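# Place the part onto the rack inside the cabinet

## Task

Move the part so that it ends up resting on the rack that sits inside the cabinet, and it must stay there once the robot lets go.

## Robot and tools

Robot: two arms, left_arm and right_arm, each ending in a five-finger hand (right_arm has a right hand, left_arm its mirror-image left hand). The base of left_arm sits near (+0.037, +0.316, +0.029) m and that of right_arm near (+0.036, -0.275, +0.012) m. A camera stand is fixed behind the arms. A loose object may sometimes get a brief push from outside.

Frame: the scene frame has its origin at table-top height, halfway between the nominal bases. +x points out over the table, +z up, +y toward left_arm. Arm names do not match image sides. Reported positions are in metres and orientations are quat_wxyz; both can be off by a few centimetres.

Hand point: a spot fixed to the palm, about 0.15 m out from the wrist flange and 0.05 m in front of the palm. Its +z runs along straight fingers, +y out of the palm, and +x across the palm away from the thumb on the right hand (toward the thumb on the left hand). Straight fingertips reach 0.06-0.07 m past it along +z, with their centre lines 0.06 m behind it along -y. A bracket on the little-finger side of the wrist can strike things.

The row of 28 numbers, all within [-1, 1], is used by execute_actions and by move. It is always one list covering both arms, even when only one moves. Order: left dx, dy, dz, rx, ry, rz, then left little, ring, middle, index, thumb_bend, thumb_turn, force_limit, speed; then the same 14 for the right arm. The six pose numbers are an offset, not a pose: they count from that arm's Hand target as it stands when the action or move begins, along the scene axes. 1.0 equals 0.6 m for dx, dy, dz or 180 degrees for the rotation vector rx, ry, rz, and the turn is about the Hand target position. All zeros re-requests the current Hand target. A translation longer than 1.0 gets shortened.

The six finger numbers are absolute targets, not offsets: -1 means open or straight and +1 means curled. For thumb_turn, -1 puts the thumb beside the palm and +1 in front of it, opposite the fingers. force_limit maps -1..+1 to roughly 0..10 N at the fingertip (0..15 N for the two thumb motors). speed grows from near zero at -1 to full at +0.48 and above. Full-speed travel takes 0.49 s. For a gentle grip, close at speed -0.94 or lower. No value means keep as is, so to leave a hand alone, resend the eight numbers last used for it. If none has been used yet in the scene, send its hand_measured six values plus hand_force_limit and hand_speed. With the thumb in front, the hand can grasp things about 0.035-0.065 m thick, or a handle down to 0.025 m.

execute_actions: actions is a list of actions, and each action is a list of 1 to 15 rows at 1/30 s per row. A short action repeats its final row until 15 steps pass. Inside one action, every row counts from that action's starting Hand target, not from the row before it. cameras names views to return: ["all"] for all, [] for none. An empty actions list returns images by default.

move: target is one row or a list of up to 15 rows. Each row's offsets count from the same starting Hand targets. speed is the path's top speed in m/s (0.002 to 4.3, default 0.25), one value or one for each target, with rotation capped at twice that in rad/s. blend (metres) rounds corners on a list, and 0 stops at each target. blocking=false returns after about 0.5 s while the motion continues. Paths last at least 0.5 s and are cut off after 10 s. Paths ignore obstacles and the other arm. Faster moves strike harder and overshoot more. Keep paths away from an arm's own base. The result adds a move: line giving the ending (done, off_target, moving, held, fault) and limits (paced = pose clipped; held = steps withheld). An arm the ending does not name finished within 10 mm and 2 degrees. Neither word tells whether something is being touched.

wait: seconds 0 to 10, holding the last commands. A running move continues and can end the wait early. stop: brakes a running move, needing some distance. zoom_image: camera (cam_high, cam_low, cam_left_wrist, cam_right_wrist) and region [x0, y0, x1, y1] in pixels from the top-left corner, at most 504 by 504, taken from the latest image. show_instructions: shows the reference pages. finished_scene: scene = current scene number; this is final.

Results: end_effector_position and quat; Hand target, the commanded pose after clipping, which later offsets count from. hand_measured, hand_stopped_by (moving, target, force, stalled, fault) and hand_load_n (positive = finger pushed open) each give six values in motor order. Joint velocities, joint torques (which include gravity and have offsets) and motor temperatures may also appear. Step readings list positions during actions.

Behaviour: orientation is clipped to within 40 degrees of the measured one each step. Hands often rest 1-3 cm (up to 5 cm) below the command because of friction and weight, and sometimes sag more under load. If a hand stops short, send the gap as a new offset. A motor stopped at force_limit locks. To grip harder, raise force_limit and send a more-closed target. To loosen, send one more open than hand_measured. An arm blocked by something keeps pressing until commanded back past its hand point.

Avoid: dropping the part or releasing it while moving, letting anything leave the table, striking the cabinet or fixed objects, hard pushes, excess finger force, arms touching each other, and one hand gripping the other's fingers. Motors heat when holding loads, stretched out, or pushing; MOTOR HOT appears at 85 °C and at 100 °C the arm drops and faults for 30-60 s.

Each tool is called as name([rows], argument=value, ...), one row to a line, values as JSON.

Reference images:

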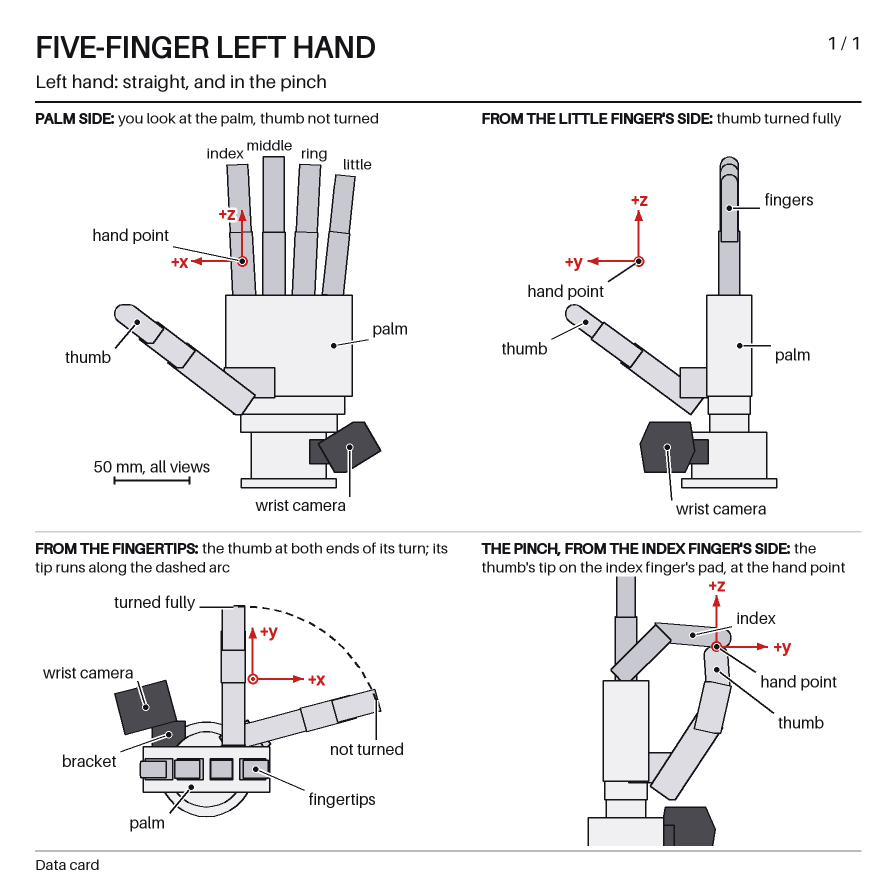

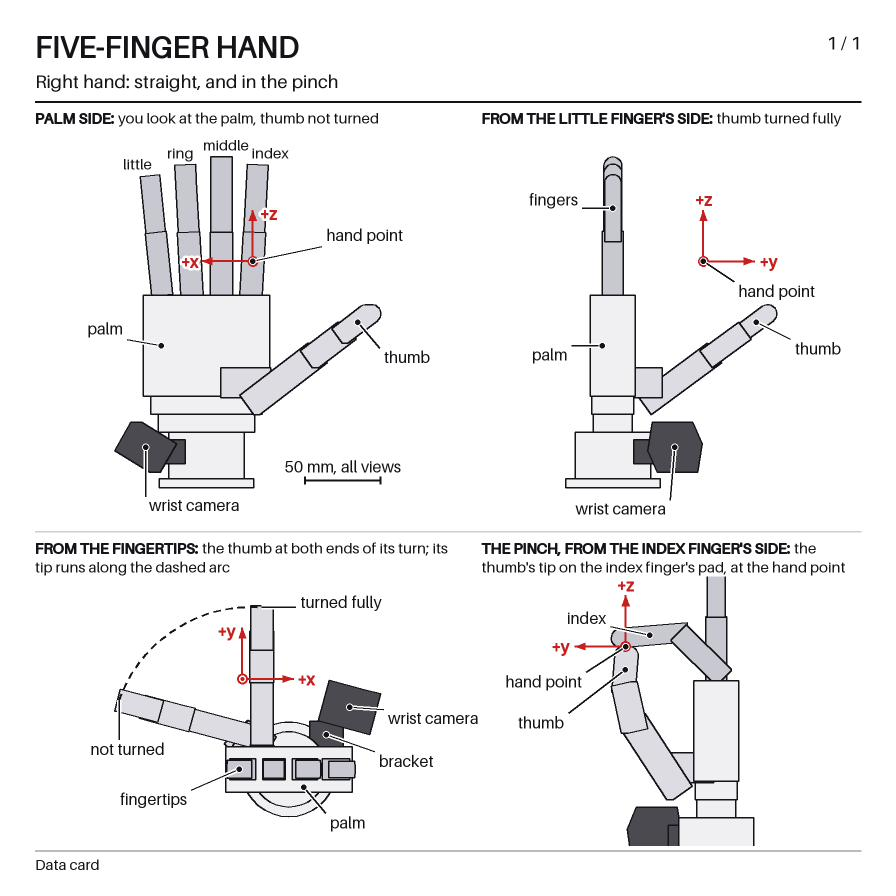

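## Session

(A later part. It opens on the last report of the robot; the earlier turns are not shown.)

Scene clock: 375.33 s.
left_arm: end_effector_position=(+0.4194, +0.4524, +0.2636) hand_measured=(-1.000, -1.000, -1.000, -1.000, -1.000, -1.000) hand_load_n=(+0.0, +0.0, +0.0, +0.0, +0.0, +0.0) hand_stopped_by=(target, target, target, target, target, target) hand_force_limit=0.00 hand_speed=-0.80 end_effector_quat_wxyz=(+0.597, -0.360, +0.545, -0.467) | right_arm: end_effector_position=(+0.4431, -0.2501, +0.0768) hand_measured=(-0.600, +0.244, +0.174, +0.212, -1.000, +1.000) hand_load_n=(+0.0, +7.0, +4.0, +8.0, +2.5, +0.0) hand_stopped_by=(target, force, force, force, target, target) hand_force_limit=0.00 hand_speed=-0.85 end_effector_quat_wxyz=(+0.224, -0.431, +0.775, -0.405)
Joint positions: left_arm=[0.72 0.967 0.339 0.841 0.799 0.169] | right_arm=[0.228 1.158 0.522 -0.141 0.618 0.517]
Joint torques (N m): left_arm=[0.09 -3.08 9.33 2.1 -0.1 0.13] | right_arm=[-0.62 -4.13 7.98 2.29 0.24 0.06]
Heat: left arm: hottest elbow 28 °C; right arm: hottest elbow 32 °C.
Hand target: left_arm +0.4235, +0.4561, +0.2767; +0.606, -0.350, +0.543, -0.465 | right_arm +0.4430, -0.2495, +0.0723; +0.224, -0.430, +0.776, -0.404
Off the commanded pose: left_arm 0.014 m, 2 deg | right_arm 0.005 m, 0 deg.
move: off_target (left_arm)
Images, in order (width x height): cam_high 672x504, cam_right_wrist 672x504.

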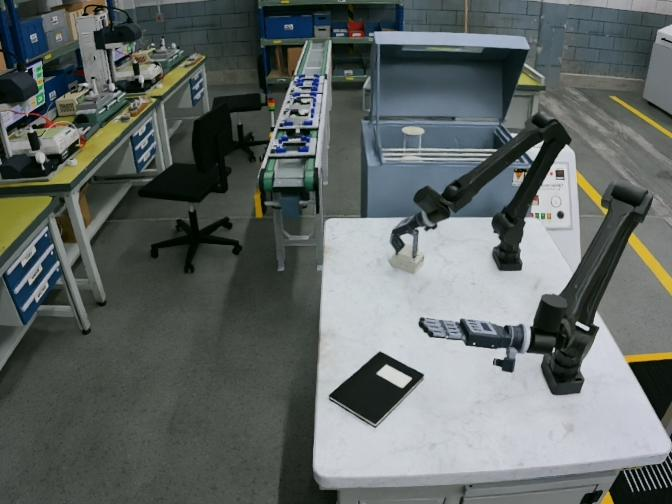

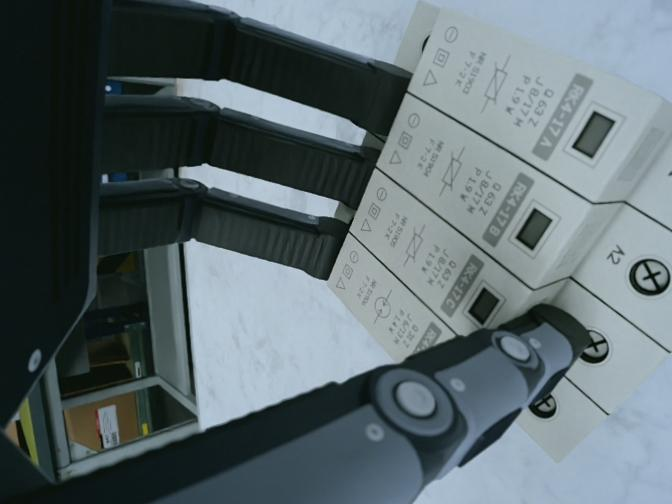

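move(target=[0,0,0,0,0,0,-1,-1,-1,-1,-1,-1,0,-0.8,0.0,0.0,0.11,0,0,0,-0.6,0.45,0.5,0.45,-1,1,0.0,-0.85], speed=0.07, cameras=["cam_high","cam_low","cam_right_wrist"])

zoom_image(camera="cam_low", region=[370, 220, 460, 310])

Scene clock: 382.23 s.
left_arm: end_effector_position=(+0.4194, +0.4524, +0.2636) hand_measured=(-1.000, -1.000, -1.000, -1.000, -1.000, -1.000) hand_load_n=(+0.0, +0.0, +0.0, +0.0, +0.0, +0.0) hand_stopped_by=(target, target, target, target, target, target) hand_force_limit=0.00 hand_speed=-0.80 end_effector_quat_wxyz=(+0.597, -0.360, +0.545, -0.467) | right_arm: end_effector_position=(+0.4075, -0.2573, +0.0885) hand_measured=(-0.600, +0.244, +0.174, +0.212, -1.000, +1.000) hand_load_n=(+0.0, +6.5, +3.5, +7.5, +3.0, +1.0) hand_stopped_by=(target, force, force, force, target, target) hand_force_limit=0.00 hand_speed=-0.85 end_effector_quat_wxyz=(+0.180, -0.453, +0.782, -0.388)
Joint positions: left_arm=[0.72 0.967 0.339 0.841 0.799 0.169] | right_arm=[0.228 1.054 0.541 -0.373 0.613 0.523]
Joint torques (N m): left_arm=[0.15 -3.08 9.32 2.13 -0.1 0.14] | right_arm=[-0.5 -6.18 16.69 1.37 0.44 -0.01]
Heat: left arm: hottest elbow 28 °C; right arm: hottest elbow 32 °C.
Hand target: left_arm +0.4235, +0.4561, +0.2767; +0.606, -0.350, +0.543, -0.465 | right_arm +0.4430, -0.2494, +0.1383; +0.224, -0.430, +0.776, -0.404
Off the commanded pose: left_arm 0.014 m, 2 deg | right_arm 0.062 m, 6 deg.
move: off_target (left_arm, right_arm)
Images, in order (width x height): cam_high 672x504, cam_low 672x504, cam_right_wrist 672x504.

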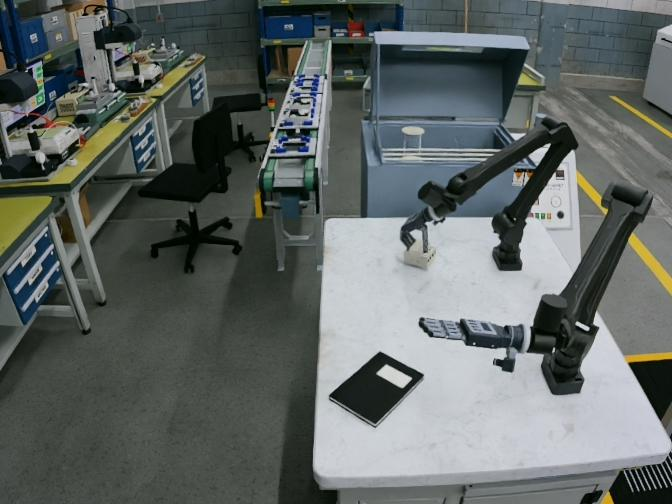

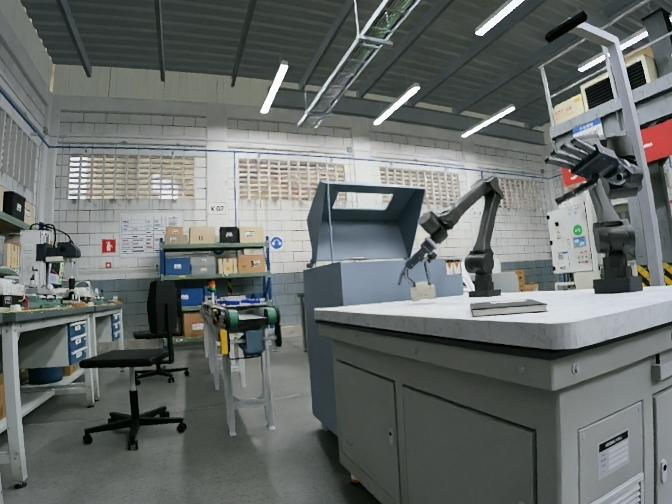

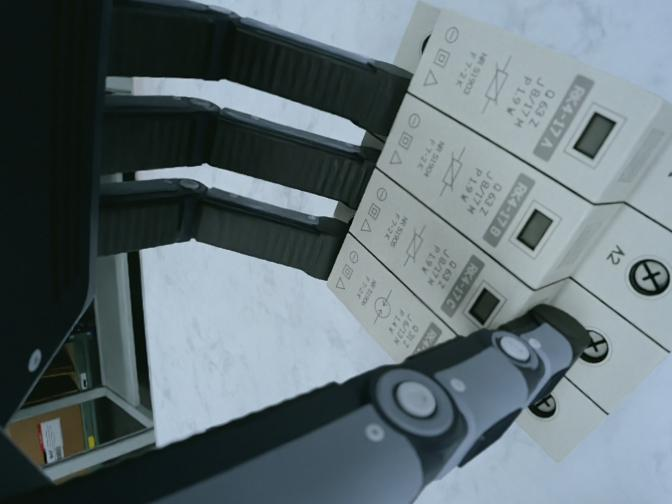

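Scaled by 5.600.

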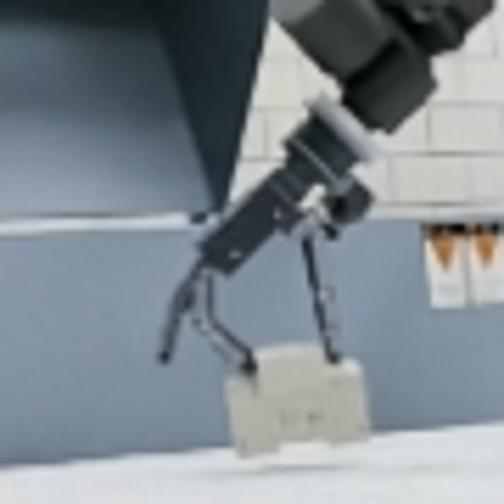

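move([
  [0,0,0,0,0,0,-1,-1,-1,-1,-1,-1,0,-0.8,-0.138,-0.085,0.437,-0.003,-0.005,-0.06,-0.6,0.45,0.5,0.45,-1,1,0.0,-0.85],
  [0,0,0,0,0,0,-1,-1,-1,-1,-1,-1,0,-0.8,-0.355,-0.618,0.553,-0.013,-0.019,-0.22,-0.6,0.45,0.5,0.45,-1,1,0.0,-0.85],
], speed=0.22, blend=0.06, cameras=["cam_high","cam_right_wrist"])

Scene clock: 405.67 s.
left_arm: end_effector_position=(+0.4194, +0.4524, +0.2636) hand_measured=(-1.000, -1.000, -1.000, -1.000, -1.000, -1.000) hand_load_n=(+0.0, +0.0, +0.0, +0.0, +0.0, -0.5) hand_stopped_by=(target, target, target, target, target, target) hand_force_limit=0.00 hand_speed=-0.80 end_effector_quat_wxyz=(+0.597, -0.360, +0.545, -0.467) | right_arm: end_effector_position=(+0.2245, -0.6093, +0.4072) hand_measured=(-0.600, +0.244, +0.174, +0.212, -1.000, +1.000) hand_load_n=(+0.0, +6.5, +4.0, +8.0, +3.0, +1.0) hand_stopped_by=(target, force, force, force, target, target) hand_force_limit=0.00 hand_speed=-0.85 end_effector_quat_wxyz=(+0.069, -0.141, +0.891, -0.425)
Joint positions: left_arm=[0.72 0.967 0.339 0.841 0.799 0.169] | right_arm=[-1.087 0.937 1.299 -1.049 0.127 0.108]
Joint torques (N m): left_arm=[0.15 -3.08 9.35 2.11 -0.1 0.14] | right_arm=[-0.67 -4.78 18.56 3.25 -0.03 -0.05]
Heat: left arm: hottest elbow 28 °C; right arm: hottest elbow 35 °C.
Hand target: left_arm +0.4235, +0.4561, +0.2767; +0.606, -0.350, +0.543, -0.465 | right_arm +0.2301, -0.6202, +0.4701; +0.088, -0.135, +0.860, -0.484
Off the commanded pose: left_arm 0.014 m, 2 deg | right_arm 0.064 m, 8 deg.
move: off_target (left_arm, right_arm)
Images, in order (width x height): cam_high 672x504, cam_right_wrist 672x504.

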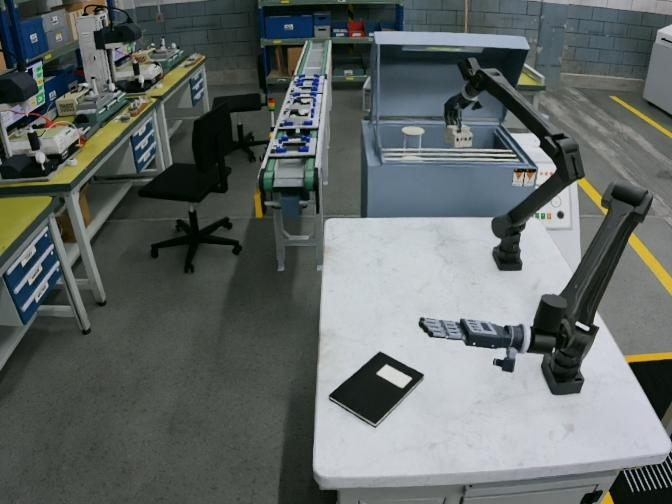

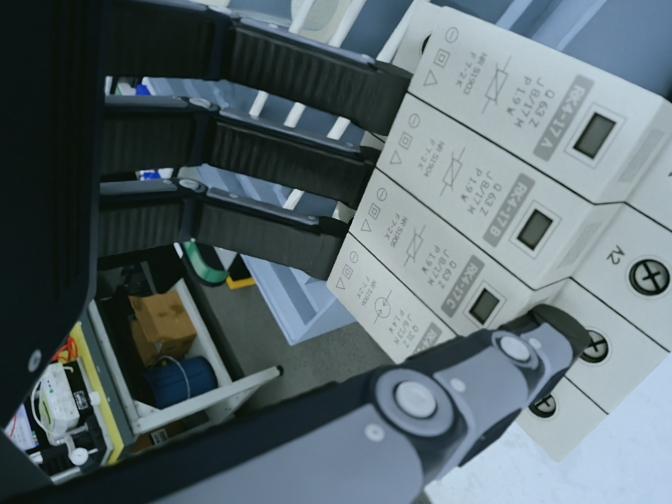

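move([
  [0,0,0,0,0,0,-1,-1,-1,-1,-1,-1,0,-0.8,-0.1,-0.358,0.0,-0.004,-0.0072,-0.0831,-0.6,0.45,0.5,0.45,-1,1,0.0,-0.85],
  [0,0,0,0,0,0,-1,-1,-1,-1,-1,-1,0,-0.8,-0.107,-0.363,-0.18,-0.004,-0.0072,-0.0831,-0.6,0.45,0.5,0.45,-1,1,0.0,-0.85],
], speed=[0.22,0.15], blend=0.02, cameras=["cam_high","cam_right_wrist"])

zoom_image(camera="cam_high", region=[430, 120, 490, 180])

Scene clock: 417.17 s.
left_arm: end_effector_position=(+0.4194, +0.4524, +0.2636) hand_measured=(-1.000, -1.000, -1.000, -1.000, -1.000, -1.000) hand_load_n=(+0.0, +0.0, +0.0, -0.5, +0.0, +0.0) hand_stopped_by=(target, target, target, target, target, target) hand_force_limit=0.00 hand_speed=-0.80 end_effector_quat_wxyz=(+0.597, -0.360, +0.545, -0.467) | right_arm: end_effector_position=(+0.1676, -0.8308, +0.3147) hand_measured=(-0.600, +0.244, +0.174, +0.212, -1.000, +1.000) hand_load_n=(+0.0, +6.0, +4.0, +8.0, +2.5, +1.5) hand_stopped_by=(target, force, force, force, target, target) hand_force_limit=0.00 hand_speed=-0.85 end_effector_quat_wxyz=(+0.024, -0.026, +0.892, -0.451)
Joint positions: left_arm=[0.72 0.967 0.339 0.841 0.799 0.169] | right_arm=[-1.367 1.349 1.337 -0.624 0.096 0.095]
Joint torques (N m): left_arm=[0.09 -3.14 9.32 2.11 -0.1 0.14] | right_arm=[-1.26 -14.51 13.11 3.64 -0.1 0.09]
Motor temperatures (°C): left_arm=[24 21 28 21 21 22] | right_arm=[20 21 39 23 21 23]
Heat: left arm: hottest elbow 28 °C; right arm: hottest elbow 39 °C.
Hand target: left_arm +0.4235, +0.4561, +0.2767; +0.606, -0.350, +0.543, -0.465 | right_arm +0.1658, -0.8379, +0.3620; +0.033, -0.017, +0.866, -0.498
Off the commanded pose: left_arm 0.014 m, 2 deg | right_arm 0.048 m, 6 deg.
move: off_target (left_arm, right_arm)
Images, in order (width x height): cam_high 672x504, cam_right_wrist 672x504.

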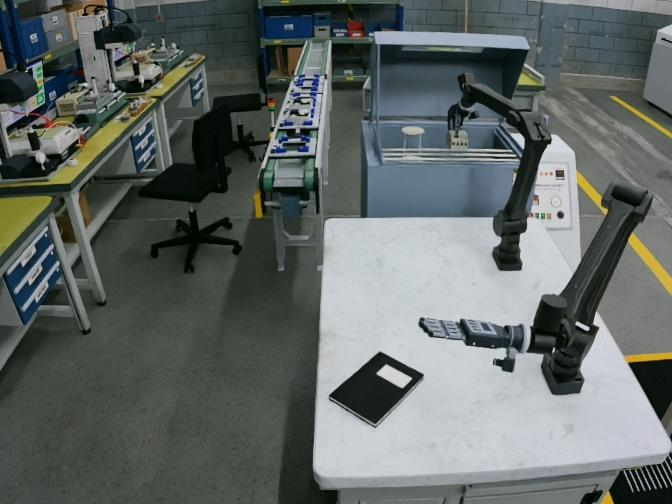

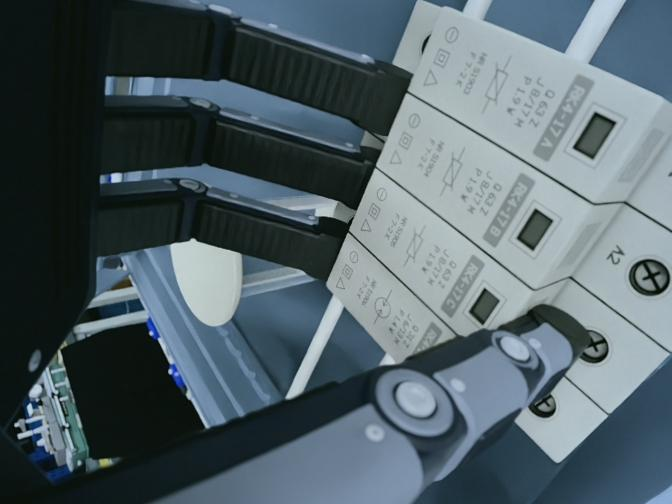

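Scaled by 8.400.

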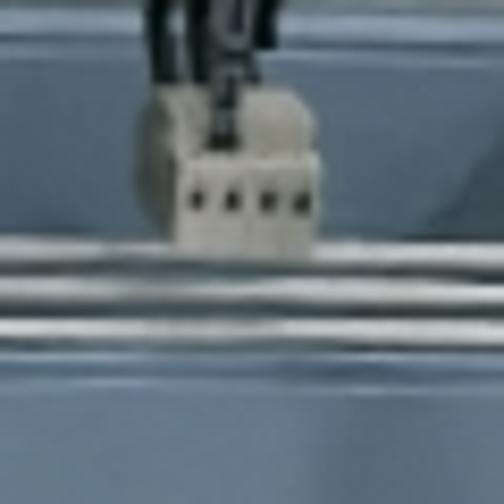

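move([
  [0,0,0,0,0,0,-1,-1,-1,-1,-1,-1,0,-0.8,0.0,-0.0235,0.0,0,0,0,-0.6,0.45,0.5,0.45,-1,1,0.0,-0.85],
  [0,0,0,0,0,0,-1,-1,-1,-1,-1,-1,0,-0.8,0.0,-0.0235,-0.08,0,0,0,-0.6,0.45,0.5,0.45,-1,1,0.0,-0.85],
], speed=0.1, cameras=["cam_high","cam_right_wrist"])

zoom_image(camera="cam_high", region=[430, 120, 490, 180])

Scene clock: 428.67 s.
left_arm: end_effector_position=(+0.4194, +0.4524, +0.2636) hand_measured=(-1.000, -1.000, -1.000, -1.000, -1.000, -1.000) hand_load_n=(+0.0, +0.0, +0.0, +0.0, +0.0, +0.0) hand_stopped_by=(target, target, target, target, target, target) hand_force_limit=0.00 hand_speed=-0.80 end_effector_quat_wxyz=(+0.597, -0.360, +0.545, -0.467) | right_arm: end_effector_position=(+0.1668, -0.8404, +0.2799) hand_measured=(-0.600, +0.244, +0.174, +0.212, -1.000, +1.000) hand_load_n=(+0.0, +6.0, +4.0, +7.5, +3.0, +1.5) hand_stopped_by=(target, force, force, force, target, target) hand_force_limit=0.00 hand_speed=-0.85 end_effector_quat_wxyz=(+0.027, -0.024, +0.887, -0.461)
Joint positions: left_arm=[0.72 0.967 0.339 0.841 0.799 0.169] | right_arm=[-1.373 1.367 1.251 -0.497 0.091 0.095]
Joint torques (N m): left_arm=[0.09 -3.02 9.33 2.11 -0.1 0.14] | right_arm=[-1.32 -13.04 12.78 3.64 -0.1 0.06]
Heat: left arm: hottest elbow 28 °C; right arm: hottest elbow 37 °C.
Hand target: left_arm +0.4235, +0.4561, +0.2767; +0.606, -0.350, +0.543, -0.465 | right_arm +0.1658, -0.8521, +0.3142; +0.033, -0.017, +0.866, -0.498
Off the commanded pose: left_arm 0.014 m, 2 deg | right_arm 0.036 m, 5 deg.
move: off_target (left_arm, right_arm)
Images, in order (width x height): cam_high 672x504, cam_right_wrist 672x504.

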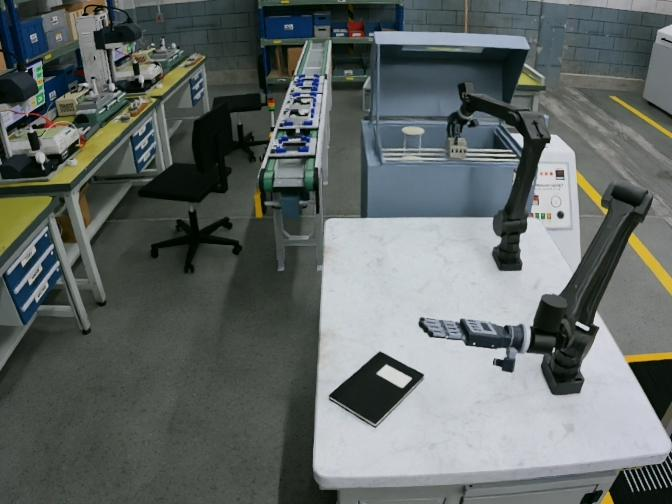

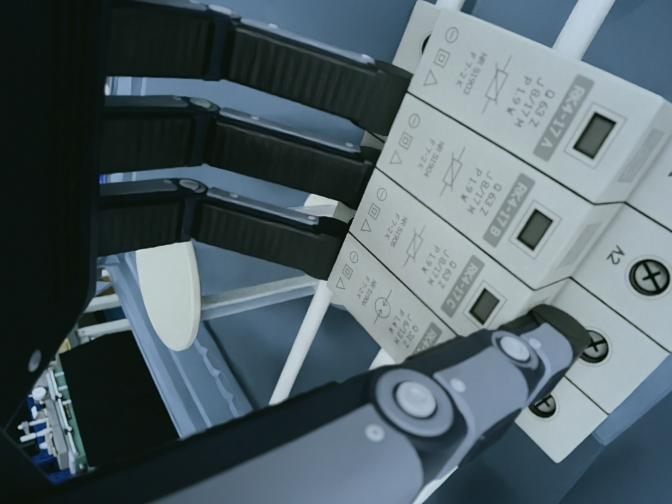

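Scaled by 8.400.

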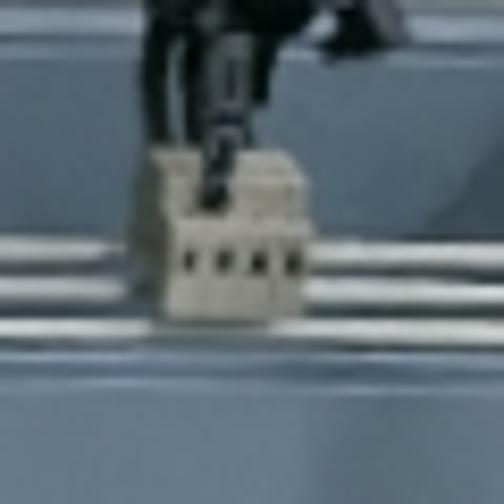

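move([
  [0,0,0,0,0,0,-1,-1,-1,-1,-1,-1,0,-0.8,0.0,-0.006,-0.025,0,0,0,-0.6,0.45,0.5,0.45,-1,1,0.0,-0.85],
], speed=0.06, cameras=["cam_high","cam_right_wrist"])

zoom_image(camera="cam_high", region=[430, 120, 490, 180])

Scene clock: 434.67 s.
left_arm: end_effector_position=(+0.4194, +0.4524, +0.2636) hand_measured=(-1.000, -1.000, -1.000, -1.000, -1.000, -1.000) hand_load_n=(+0.0, +0.0, +0.0, +0.0, +0.0, +0.0) hand_stopped_by=(target, target, target, target, target, target) hand_force_limit=0.00 hand_speed=-0.80 end_effector_quat_wxyz=(+0.597, -0.360, +0.545, -0.467) | right_arm: end_effector_position=(+0.1670, -0.8437, +0.2726) hand_measured=(-0.600, +0.244, +0.174, +0.212, -1.000, +1.000) hand_load_n=(+0.0, +6.0, +4.0, +8.0, +2.5, +1.0) hand_stopped_by=(target, force, force, force, target, target) hand_force_limit=0.00 hand_speed=-0.85 end_effector_quat_wxyz=(+0.028, -0.023, +0.884, -0.466)
Joint positions: left_arm=[0.72 0.967 0.339 0.841 0.799 0.169] | right_arm=[-1.375 1.373 1.231 -0.459 0.09 0.095]
Joint torques (N m): left_arm=[0.09 -3.08 9.33 2.1 -0.1 0.14] | right_arm=[-1.32 -12.28 12.19 3.71 -0.11 0.05]
Heat: left arm: hottest elbow 28 °C; right arm: hottest elbow 37 °C.
Hand target: left_arm +0.4235, +0.4561, +0.2767; +0.606, -0.350, +0.543, -0.465 | right_arm +0.1657, -0.8557, +0.2991; +0.033, -0.017, +0.866, -0.498
Off the commanded pose: left_arm 0.014 m, 2 deg | right_arm 0.029 m, 4 deg.
move: off_target (left_arm, right_arm)
Images, in order (width x height): cam_high 672x504, cam_right_wrist 672x504.

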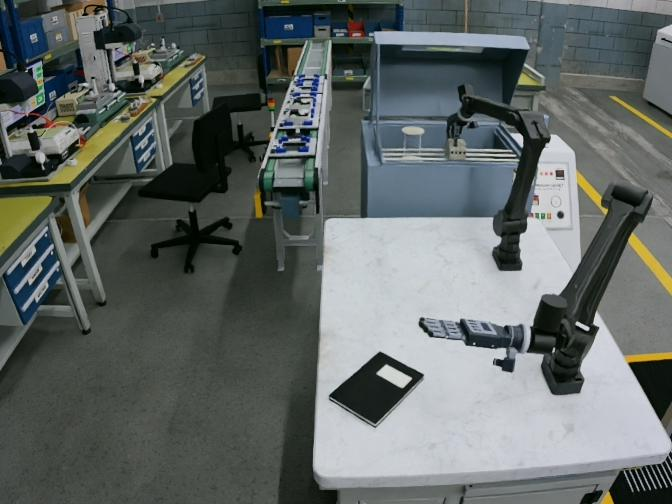

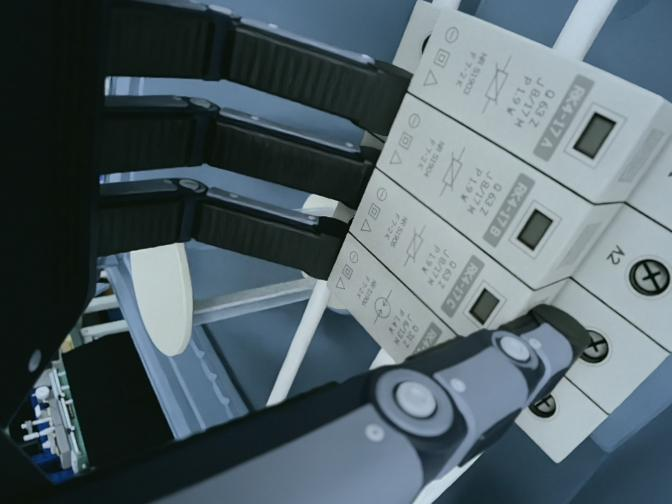

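Scaled by 8.400.

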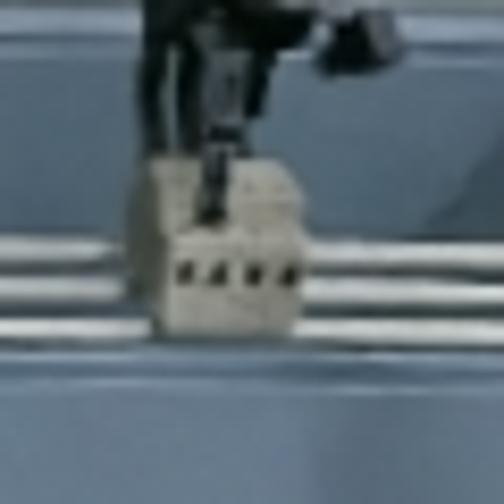

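move(target=[0,0,0,0,0,0,-1,-1,-1,-1,-1,-1,0,-0.8,0,0,-0.01,0,0,0,-0.6,0.45,0.5,0.45,-1,1,0.0,-0.85], speed=0.05, cameras=["cam_high"])

zoom_image(camera="cam_high", region=[430, 120, 490, 180])

Scene clock: 452.27 s.
left_arm: end_effector_position=(+0.4194, +0.4524, +0.2636) hand_measured=(-1.000, -1.000, -1.000, -1.000, -1.000, -1.000) hand_load_n=(+0.0, +0.0, -0.5, +0.0, +0.0, +0.0) hand_stopped_by=(target, target, target, target, target, target) hand_force_limit=0.00 hand_speed=-0.80 end_effector_quat_wxyz=(+0.597, -0.360, +0.545, -0.467) | right_arm: end_effector_position=(+0.1671, -0.8442, +0.2696) hand_measured=(-0.600, +0.244, +0.174, +0.212, -1.000, +1.000) hand_load_n=(+0.0, +6.0, +4.0, +8.0, +3.0, +1.5) hand_stopped_by=(target, force, force, force, target, target) hand_force_limit=0.00 hand_speed=-0.85 end_effector_quat_wxyz=(+0.028, -0.023, +0.883, -0.469)
Joint positions: left_arm=[0.72 0.967 0.339 0.841 0.799 0.169] | right_arm=[-1.375 1.373 1.22 -0.443 0.09 0.095]
Joint torques (N m): left_arm=[0.15 -3.08 9.32 2.11 -0.1 0.14] | right_arm=[-1.32 -11.69 11.95 3.73 -0.1 0.06]
Heat: left arm: hottest elbow 28 °C; right arm: hottest elbow 36 °C.
Hand target: left_arm +0.4235, +0.4561, +0.2767; +0.606, -0.350, +0.543, -0.465 | right_arm +0.1658, -0.8557, +0.2931; +0.033, -0.017, +0.866, -0.498
Off the commanded pose: left_arm 0.014 m, 2 deg | right_arm 0.026 m, 4 deg.
move: off_target (left_arm, right_arm)
Images, in order (width x height): cam_high 672x504.

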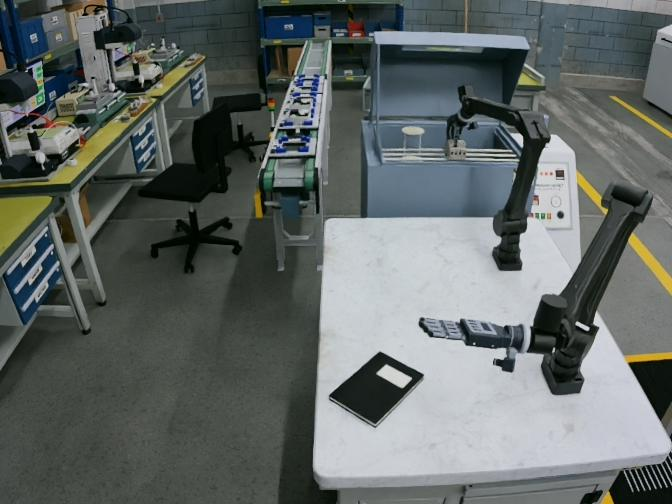

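Scaled by 8.400.

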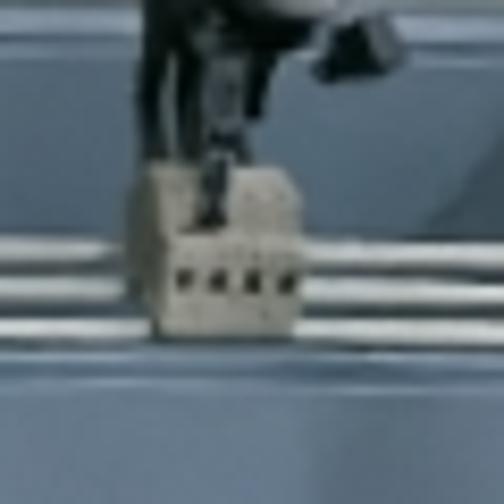

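move(target=[0,0,0,0,0,0,-1,-1,-1,-1,-1,-1,0,-0.8,0,0,-0.007,0,0,0,-0.6,0.45,0.5,0.45,-1,1,0.0,-0.85], speed=0.05, cameras=["cam_high", "cam_right_wrist"])

zoom_image(camera="cam_high", region=[430, 120, 490, 180])

Scene clock: 459.97 s.
left_arm: end_effector_position=(+0.4194, +0.4524, +0.2636) hand_measured=(-1.000, -1.000, -1.000, -1.000, -1.000, -1.000) hand_load_n=(+0.0, +0.0, +0.0, +0.0, +0.0, -0.5) hand_stopped_by=(target, target, target, target, target, target) hand_force_limit=0.00 hand_speed=-0.80 end_effector_quat_wxyz=(+0.597, -0.360, +0.545, -0.467) | right_arm: end_effector_position=(+0.1674, -0.8454, +0.2694) hand_measured=(-0.600, +0.244, +0.174, +0.212, -1.000, +1.000) hand_load_n=(+0.0, +5.5, +3.5, +8.5, +3.0, +1.5) hand_stopped_by=(target, force, force, force, target, target) hand_force_limit=0.00 hand_speed=-0.85 end_effector_quat_wxyz=(+0.029, -0.023, +0.881, -0.472)
Joint positions: left_arm=[0.72 0.967 0.339 0.841 0.799 0.169] | right_arm=[-1.375 1.373 1.216 -0.431 0.09 0.095]
Joint torques (N m): left_arm=[0.09 -3.08 9.32 2.11 -0.1 0.13] | right_arm=[-1.26 -11.69 11.54 3.73 -0.1 0.05]
Heat: left arm: hottest elbow 28 °C; right arm: hottest elbow 36 °C.
Hand target: left_arm +0.4235, +0.4561, +0.2767; +0.606, -0.350, +0.543, -0.465 | right_arm +0.1658, -0.8557, +0.2889; +0.033, -0.017, +0.866, -0.498
Off the commanded pose: left_arm 0.014 m, 2 deg | right_arm 0.022 m, 4 deg.
move: off_target (left_arm, right_arm)
Images, in order (width x height): cam_high 672x504, cam_right_wrist 672x504.

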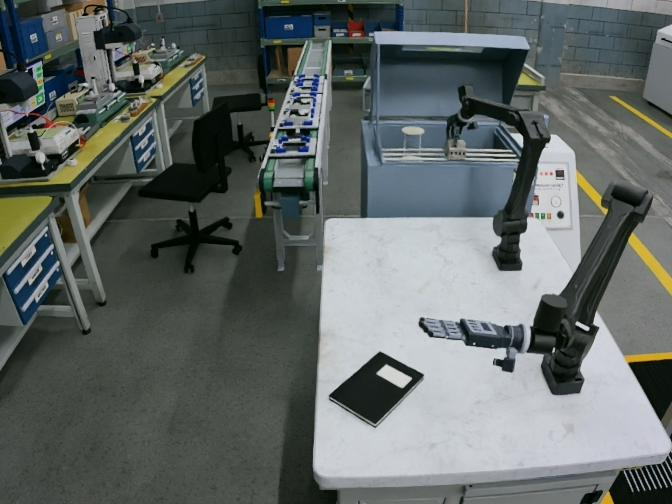

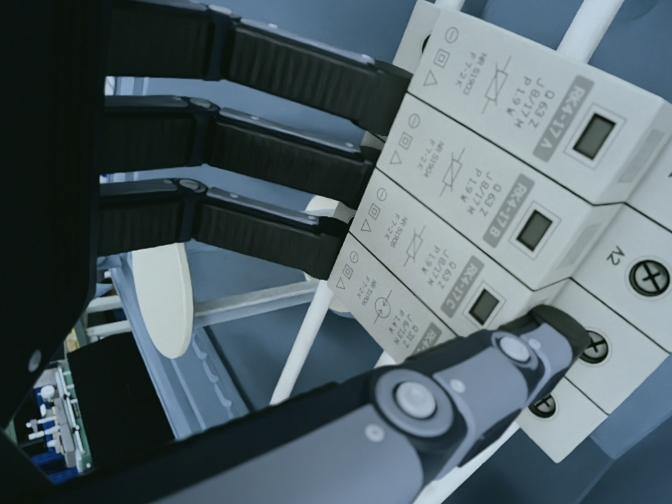

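Scaled by 8.400.

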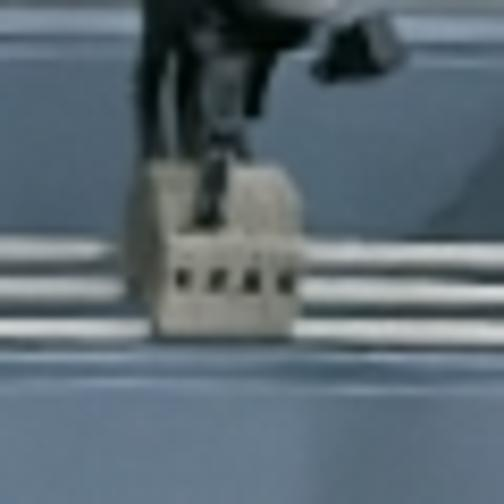

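move(target=[0,0,0,0,0,0,-1,-1,-1,-1,-1,-1,0,-0.8,0,0,0,0,0,0,-0.6,0.1,0.05,0.1,-1,1,-0.1,-0.8], speed=0.05, cameras=["cam_high", "cam_right_wrist"])

zoom_image(camera="cam_high", region=[430, 120, 490, 180])

Scene clock: 465.70 s.
left_arm: end_effector_position=(+0.4194, +0.4524, +0.2636) hand_measured=(-1.000, -1.000, -1.000, -1.000, -1.000, -1.000) hand_load_n=(-0.5, +0.0, +0.0, +0.0, +0.0, +0.0) hand_stopped_by=(target, target, target, target, target, target) hand_force_limit=0.00 hand_speed=-0.80 end_effector_quat_wxyz=(+0.597, -0.360, +0.545, -0.467) | right_arm: end_effector_position=(+0.1680, -0.8475, +0.2722) hand_measured=(-0.600, +0.100, +0.050, +0.100, -1.000, +1.000) hand_load_n=(+0.0, +0.0, +0.0, +0.0, +0.5, +0.0) hand_stopped_by=(target, target, target, target, target, target) hand_force_limit=-0.10 hand_speed=-0.80 end_effector_quat_wxyz=(+0.030, -0.023, +0.878, -0.477)
Joint positions: left_arm=[0.72 0.967 0.339 0.841 0.799 0.169] | right_arm=[-1.375 1.372 1.216 -0.42 0.089 0.095]
Joint torques (N m): left_arm=[0.21 -3.08 9.33 2.11 -0.1 0.13] | right_arm=[-1.32 -11.75 11.58 3.23 -0.06 0.05]
Heat: left arm: hottest elbow 28 °C; right arm: hottest elbow 37 °C.
Hand target: left_arm +0.4235, +0.4561, +0.2767; +0.606, -0.350, +0.543, -0.465 | right_arm +0.1659, -0.8557, +0.2890; +0.033, -0.017, +0.866, -0.498
Off the commanded pose: left_arm 0.014 m, 2 deg | right_arm 0.019 m, 3 deg.
move: off_target (left_arm, right_arm)
Images, in order (width x height): cam_high 672x504, cam_right_wrist 672x504.

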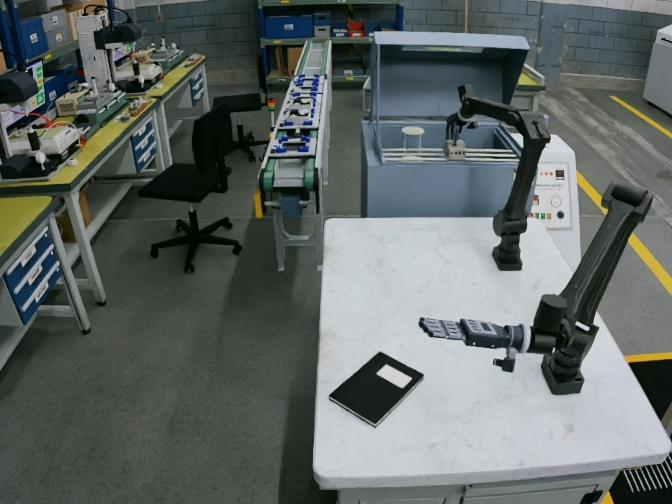

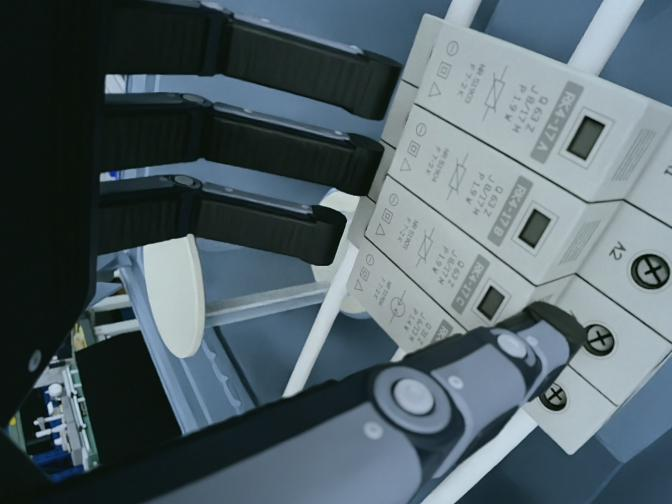

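Scaled by 8.400.

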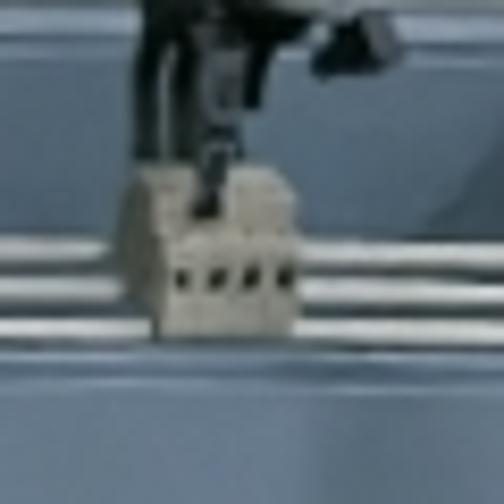

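move([
  [0,0,0,0,0,0,-1,-1,-1,-1,-1,-1,0,-0.8,0,0.01,0.01,0,0,0,-0.6,-0.2,-0.2,-0.2,-1,1,-0.1,-0.6],
  [0,0,0,0,0,0,-1,-1,-1,-1,-1,-1,0,-0.8,0,0.03,0.25,0,0,0,-0.6,-0.2,-0.2,-0.2,-1,1,-0.1,-0.6],
], speed=0.1, cameras=["cam_high", "cam_right_wrist"])

zoom_image(camera="cam_high", region=[430, 120, 490, 180])

Scene clock: 475.97 s.
left_arm: end_effector_position=(+0.4194, +0.4524, +0.2636) hand_measured=(-1.000, -1.000, -1.000, -1.000, -1.000, -1.000) hand_load_n=(+0.0, -0.5, +0.0, +0.0, +0.0, +0.0) hand_stopped_by=(target, target, target, target, target, target) hand_force_limit=0.00 hand_speed=-0.80 end_effector_quat_wxyz=(+0.597, -0.360, +0.545, -0.467) | right_arm: end_effector_position=(+0.1639, -0.8307, +0.4125) hand_measured=(-0.600, -0.200, -0.200, -0.200, -1.000, +1.000) hand_load_n=(+0.0, +0.0, +0.0, -0.5, +0.0, +0.0) hand_stopped_by=(target, target, target, target, target, target) hand_force_limit=-0.10 hand_speed=-0.60 end_effector_quat_wxyz=(+0.029, -0.021, +0.875, -0.482)
Joint positions: left_arm=[0.72 0.967 0.339 0.841 0.799 0.169] | right_arm=[-1.375 1.331 1.542 -0.776 0.093 0.095]
Joint torques (N m): left_arm=[0.15 -3.14 9.33 2.1 -0.1 0.13] | right_arm=[-0.62 -9.99 15.61 1.51 0.03 0.09]
Heat: left arm: hottest elbow 28 °C; right arm: hottest elbow 37 °C.
Hand target: left_arm +0.4235, +0.4561, +0.2767; +0.606, -0.350, +0.543, -0.465 | right_arm +0.1658, -0.8377, +0.4388; +0.033, -0.017, +0.866, -0.498
Off the commanded pose: left_arm 0.014 m, 2 deg | right_arm 0.028 m, 2 deg.
move: off_target (left_arm, right_arm)
Images, in order (width x height): cam_high 672x504, cam_right_wrist 672x504.

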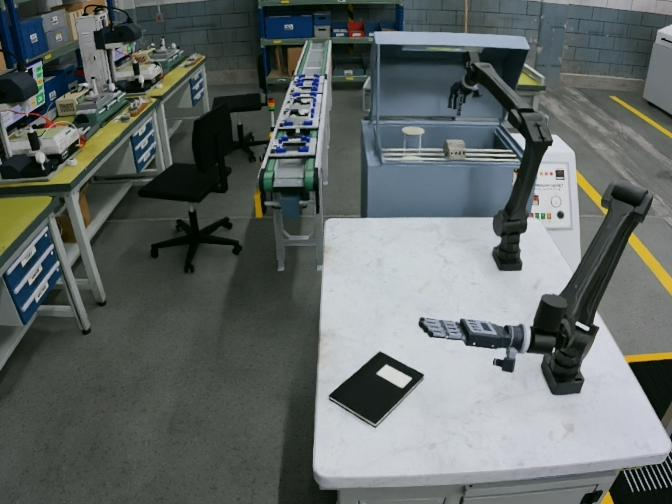

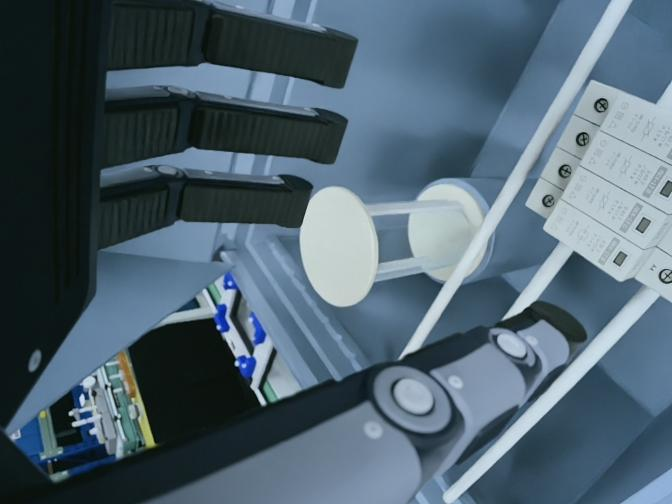

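Scaled by 8.400.

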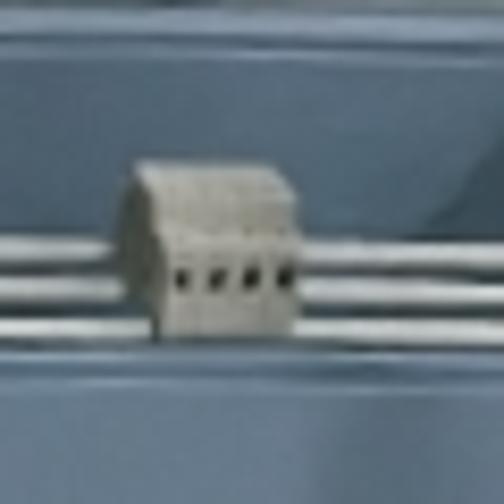

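The part rests stably across bars 1 and 2.

finished_scene(scene=3)

The scene is finished: the task was done.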